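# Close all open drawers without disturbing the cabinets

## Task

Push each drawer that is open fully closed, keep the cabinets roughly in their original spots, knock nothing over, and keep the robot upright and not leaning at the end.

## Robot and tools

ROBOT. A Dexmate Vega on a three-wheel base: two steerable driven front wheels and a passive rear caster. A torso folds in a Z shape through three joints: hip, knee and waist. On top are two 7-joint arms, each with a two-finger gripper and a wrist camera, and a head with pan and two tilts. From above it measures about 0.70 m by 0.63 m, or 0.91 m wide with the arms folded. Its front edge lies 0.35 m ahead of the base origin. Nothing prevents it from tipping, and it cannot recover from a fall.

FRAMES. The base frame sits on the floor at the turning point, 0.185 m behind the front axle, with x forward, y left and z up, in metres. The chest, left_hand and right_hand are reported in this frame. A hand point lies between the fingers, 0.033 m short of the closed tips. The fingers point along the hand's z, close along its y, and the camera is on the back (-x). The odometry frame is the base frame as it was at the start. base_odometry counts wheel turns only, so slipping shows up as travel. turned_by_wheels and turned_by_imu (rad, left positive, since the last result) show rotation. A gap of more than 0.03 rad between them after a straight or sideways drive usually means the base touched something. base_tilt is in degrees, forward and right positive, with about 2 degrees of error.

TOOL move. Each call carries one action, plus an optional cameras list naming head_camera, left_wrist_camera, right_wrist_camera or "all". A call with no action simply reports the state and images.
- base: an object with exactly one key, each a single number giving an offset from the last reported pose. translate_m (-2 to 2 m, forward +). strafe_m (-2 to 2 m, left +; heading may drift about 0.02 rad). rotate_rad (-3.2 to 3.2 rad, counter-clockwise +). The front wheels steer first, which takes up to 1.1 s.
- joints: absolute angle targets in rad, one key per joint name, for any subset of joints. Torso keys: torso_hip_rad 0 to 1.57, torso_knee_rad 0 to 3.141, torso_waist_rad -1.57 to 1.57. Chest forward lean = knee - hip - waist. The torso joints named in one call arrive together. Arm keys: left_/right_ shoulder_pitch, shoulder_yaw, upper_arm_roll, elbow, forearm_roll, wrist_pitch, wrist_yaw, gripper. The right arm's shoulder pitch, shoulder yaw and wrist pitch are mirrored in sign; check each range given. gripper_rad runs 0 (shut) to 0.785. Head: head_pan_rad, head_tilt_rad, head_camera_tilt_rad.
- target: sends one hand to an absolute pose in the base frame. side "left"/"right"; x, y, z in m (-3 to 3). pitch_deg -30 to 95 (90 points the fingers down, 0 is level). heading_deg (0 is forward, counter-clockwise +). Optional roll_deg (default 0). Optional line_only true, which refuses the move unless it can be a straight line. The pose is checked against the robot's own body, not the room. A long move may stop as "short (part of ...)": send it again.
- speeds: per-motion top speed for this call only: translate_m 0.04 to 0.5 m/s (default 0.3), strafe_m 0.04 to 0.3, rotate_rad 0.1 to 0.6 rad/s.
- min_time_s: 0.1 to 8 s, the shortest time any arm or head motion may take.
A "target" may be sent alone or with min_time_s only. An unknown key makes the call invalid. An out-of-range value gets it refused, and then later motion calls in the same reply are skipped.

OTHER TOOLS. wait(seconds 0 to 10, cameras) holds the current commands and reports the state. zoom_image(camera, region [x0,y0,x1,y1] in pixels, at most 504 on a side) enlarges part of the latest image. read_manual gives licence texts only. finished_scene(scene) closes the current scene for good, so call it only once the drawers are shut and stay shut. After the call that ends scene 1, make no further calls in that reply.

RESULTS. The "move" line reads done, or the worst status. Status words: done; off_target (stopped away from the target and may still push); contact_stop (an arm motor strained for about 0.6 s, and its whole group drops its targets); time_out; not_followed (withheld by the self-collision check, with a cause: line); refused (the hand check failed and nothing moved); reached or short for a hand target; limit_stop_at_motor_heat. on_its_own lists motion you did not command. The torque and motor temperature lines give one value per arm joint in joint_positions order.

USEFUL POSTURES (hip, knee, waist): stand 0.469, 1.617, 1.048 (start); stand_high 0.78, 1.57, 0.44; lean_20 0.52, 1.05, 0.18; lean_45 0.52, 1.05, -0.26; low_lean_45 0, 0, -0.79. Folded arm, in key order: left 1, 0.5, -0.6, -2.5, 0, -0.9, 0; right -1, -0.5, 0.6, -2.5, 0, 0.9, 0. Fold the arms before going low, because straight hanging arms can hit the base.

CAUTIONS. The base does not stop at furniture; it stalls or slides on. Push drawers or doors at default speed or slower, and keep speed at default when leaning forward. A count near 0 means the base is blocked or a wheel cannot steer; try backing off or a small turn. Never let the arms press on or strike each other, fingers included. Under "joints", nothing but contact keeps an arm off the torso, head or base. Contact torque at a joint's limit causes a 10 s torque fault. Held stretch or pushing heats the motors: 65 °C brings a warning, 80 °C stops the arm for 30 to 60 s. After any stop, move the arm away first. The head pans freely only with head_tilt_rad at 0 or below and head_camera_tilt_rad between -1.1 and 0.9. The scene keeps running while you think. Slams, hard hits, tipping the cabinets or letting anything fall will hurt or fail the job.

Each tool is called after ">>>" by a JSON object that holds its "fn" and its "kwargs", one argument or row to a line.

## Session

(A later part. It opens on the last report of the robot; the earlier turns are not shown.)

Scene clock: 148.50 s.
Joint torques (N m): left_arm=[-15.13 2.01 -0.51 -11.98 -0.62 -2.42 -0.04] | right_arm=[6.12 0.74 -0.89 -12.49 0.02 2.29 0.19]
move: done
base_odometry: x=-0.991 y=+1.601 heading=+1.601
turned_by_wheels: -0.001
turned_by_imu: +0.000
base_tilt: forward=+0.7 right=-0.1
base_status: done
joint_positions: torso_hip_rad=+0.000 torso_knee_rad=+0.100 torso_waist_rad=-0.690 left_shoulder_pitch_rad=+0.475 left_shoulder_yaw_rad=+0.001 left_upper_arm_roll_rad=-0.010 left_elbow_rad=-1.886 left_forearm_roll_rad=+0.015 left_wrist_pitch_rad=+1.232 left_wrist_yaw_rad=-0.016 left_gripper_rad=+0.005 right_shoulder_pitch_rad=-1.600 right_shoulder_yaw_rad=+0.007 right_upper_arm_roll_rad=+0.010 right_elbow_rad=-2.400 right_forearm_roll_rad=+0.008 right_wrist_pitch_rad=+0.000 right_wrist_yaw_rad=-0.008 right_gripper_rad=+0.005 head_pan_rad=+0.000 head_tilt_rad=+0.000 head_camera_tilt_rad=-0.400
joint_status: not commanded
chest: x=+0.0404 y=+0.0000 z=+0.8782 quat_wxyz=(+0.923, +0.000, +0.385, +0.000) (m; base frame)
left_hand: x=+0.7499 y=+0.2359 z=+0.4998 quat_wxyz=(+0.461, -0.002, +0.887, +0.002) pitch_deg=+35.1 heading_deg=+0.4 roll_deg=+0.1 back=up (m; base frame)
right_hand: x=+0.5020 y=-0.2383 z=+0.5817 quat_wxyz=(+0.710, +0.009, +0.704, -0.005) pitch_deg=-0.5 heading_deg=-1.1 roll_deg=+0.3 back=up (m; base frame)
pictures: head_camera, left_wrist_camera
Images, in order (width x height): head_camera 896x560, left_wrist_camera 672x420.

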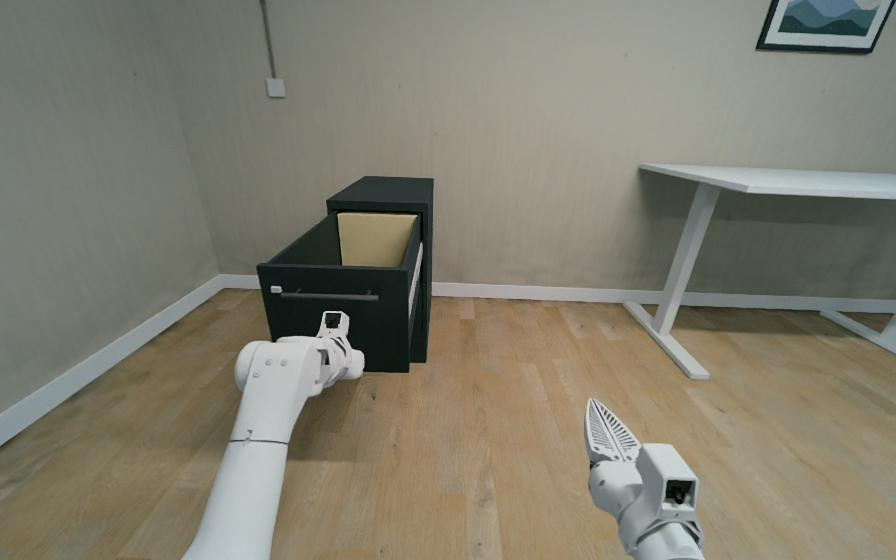

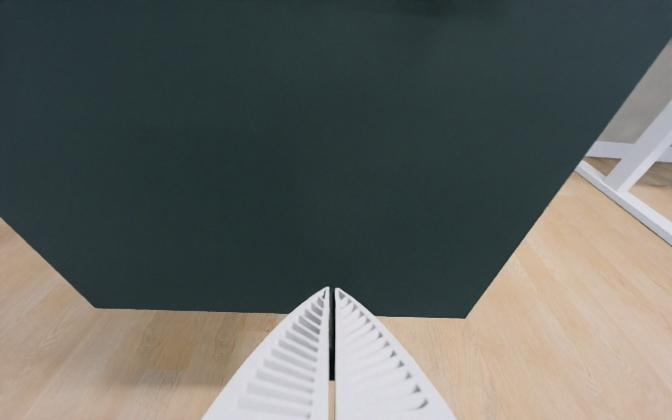

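>>> {"fn": "move", "kwargs": {
  "base": {"translate_m": 0.615},
  "speeds": {"translate_m": 0.15},
  "cameras": ["head_camera", "left_wrist_camera", "right_wrist_camera"]
}}

>>> {"fn": "zoom_image", "kwargs": {
  "camera": "right_wrist_camera",
  "region": [0, 120, 300, 420]
}}

Scene clock: 162.67 s.
Joint torques (N m): left_arm=[-17.8 1.12 0.75 -2.5 0.46 -6.24 -0.67] | right_arm=[6.8 0.11 -0.43 -12.13 -0.05 1.8 0.19]
move: done
base_odometry: x=-1.012 y=+2.215 heading=+1.601
turned_by_wheels: +0.000
turned_by_imu: +0.002
base_tilt: forward=+0.6 right=-0.1
base_status: done
joint_positions: torso_hip_rad=+0.000 torso_knee_rad=+0.100 torso_waist_rad=-0.690 left_shoulder_pitch_rad=+0.475 left_shoulder_yaw_rad=+0.001 left_upper_arm_roll_rad=-0.010 left_elbow_rad=-1.886 left_forearm_roll_rad=+0.015 left_wrist_pitch_rad=+1.234 left_wrist_yaw_rad=-0.016 left_gripper_rad=+0.005 right_shoulder_pitch_rad=-1.600 right_shoulder_yaw_rad=+0.007 right_upper_arm_roll_rad=+0.010 right_elbow_rad=-2.400 right_forearm_roll_rad=+0.008 right_wrist_pitch_rad=+0.000 right_wrist_yaw_rad=-0.008 right_gripper_rad=+0.005 head_pan_rad=+0.000 head_tilt_rad=+0.000 head_camera_tilt_rad=-0.400
joint_status: not commanded
chest: x=+0.0401 y=+0.0000 z=+0.8783 quat_wxyz=(+0.923, +0.000, +0.385, +0.000) (m; base frame)
left_hand: x=+0.7496 y=+0.2359 z=+0.5003 quat_wxyz=(+0.461, -0.002, +0.887, +0.002) pitch_deg=+35.1 heading_deg=+0.4 roll_deg=+0.1 back=up (m; base frame)
right_hand: x=+0.5019 y=-0.2383 z=+0.5821 quat_wxyz=(+0.710, +0.009, +0.704, -0.005) pitch_deg=-0.5 heading_deg=-1.1 roll_deg=+0.3 back=up (m; base frame)
pictures: head_camera, left_wrist_camera, right_wrist_camera
Images, in order (width x height): head_camera 896x560, left_wrist_camera 672x420, right_wrist_camera 672x420.

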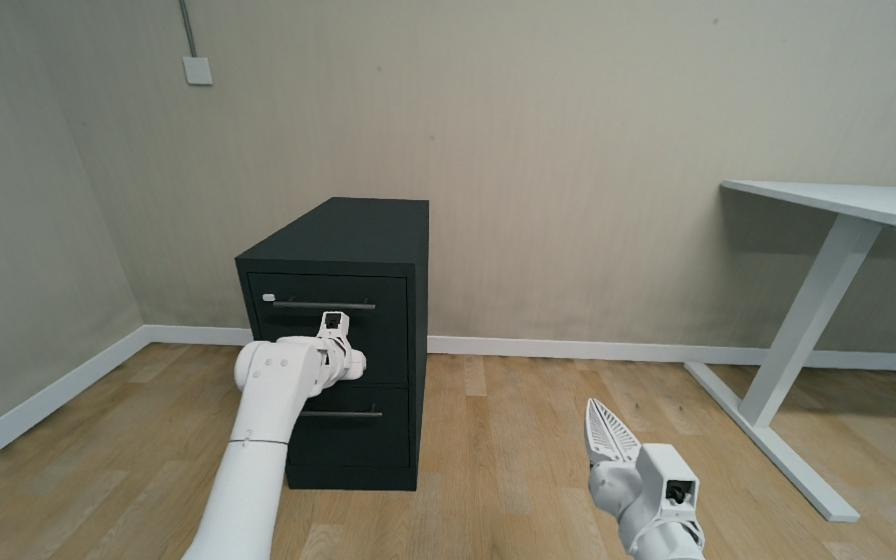

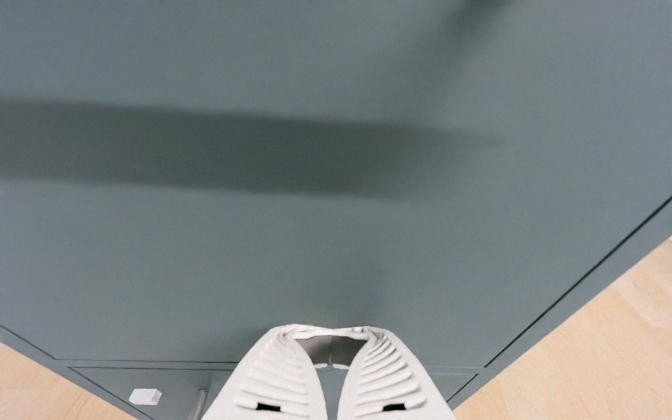

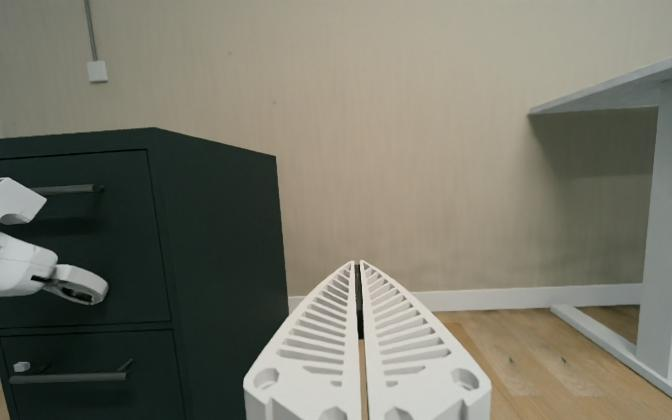

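Scaled by 1.680 from the camera's 672x420 image, which has a finer 960x600 frame.

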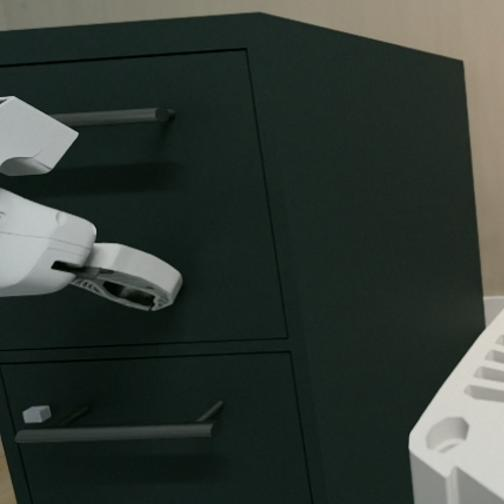

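>>> {"fn": "finished_scene", "kwargs": {
  "scene": 3
}}

The scene is finished: the task was done.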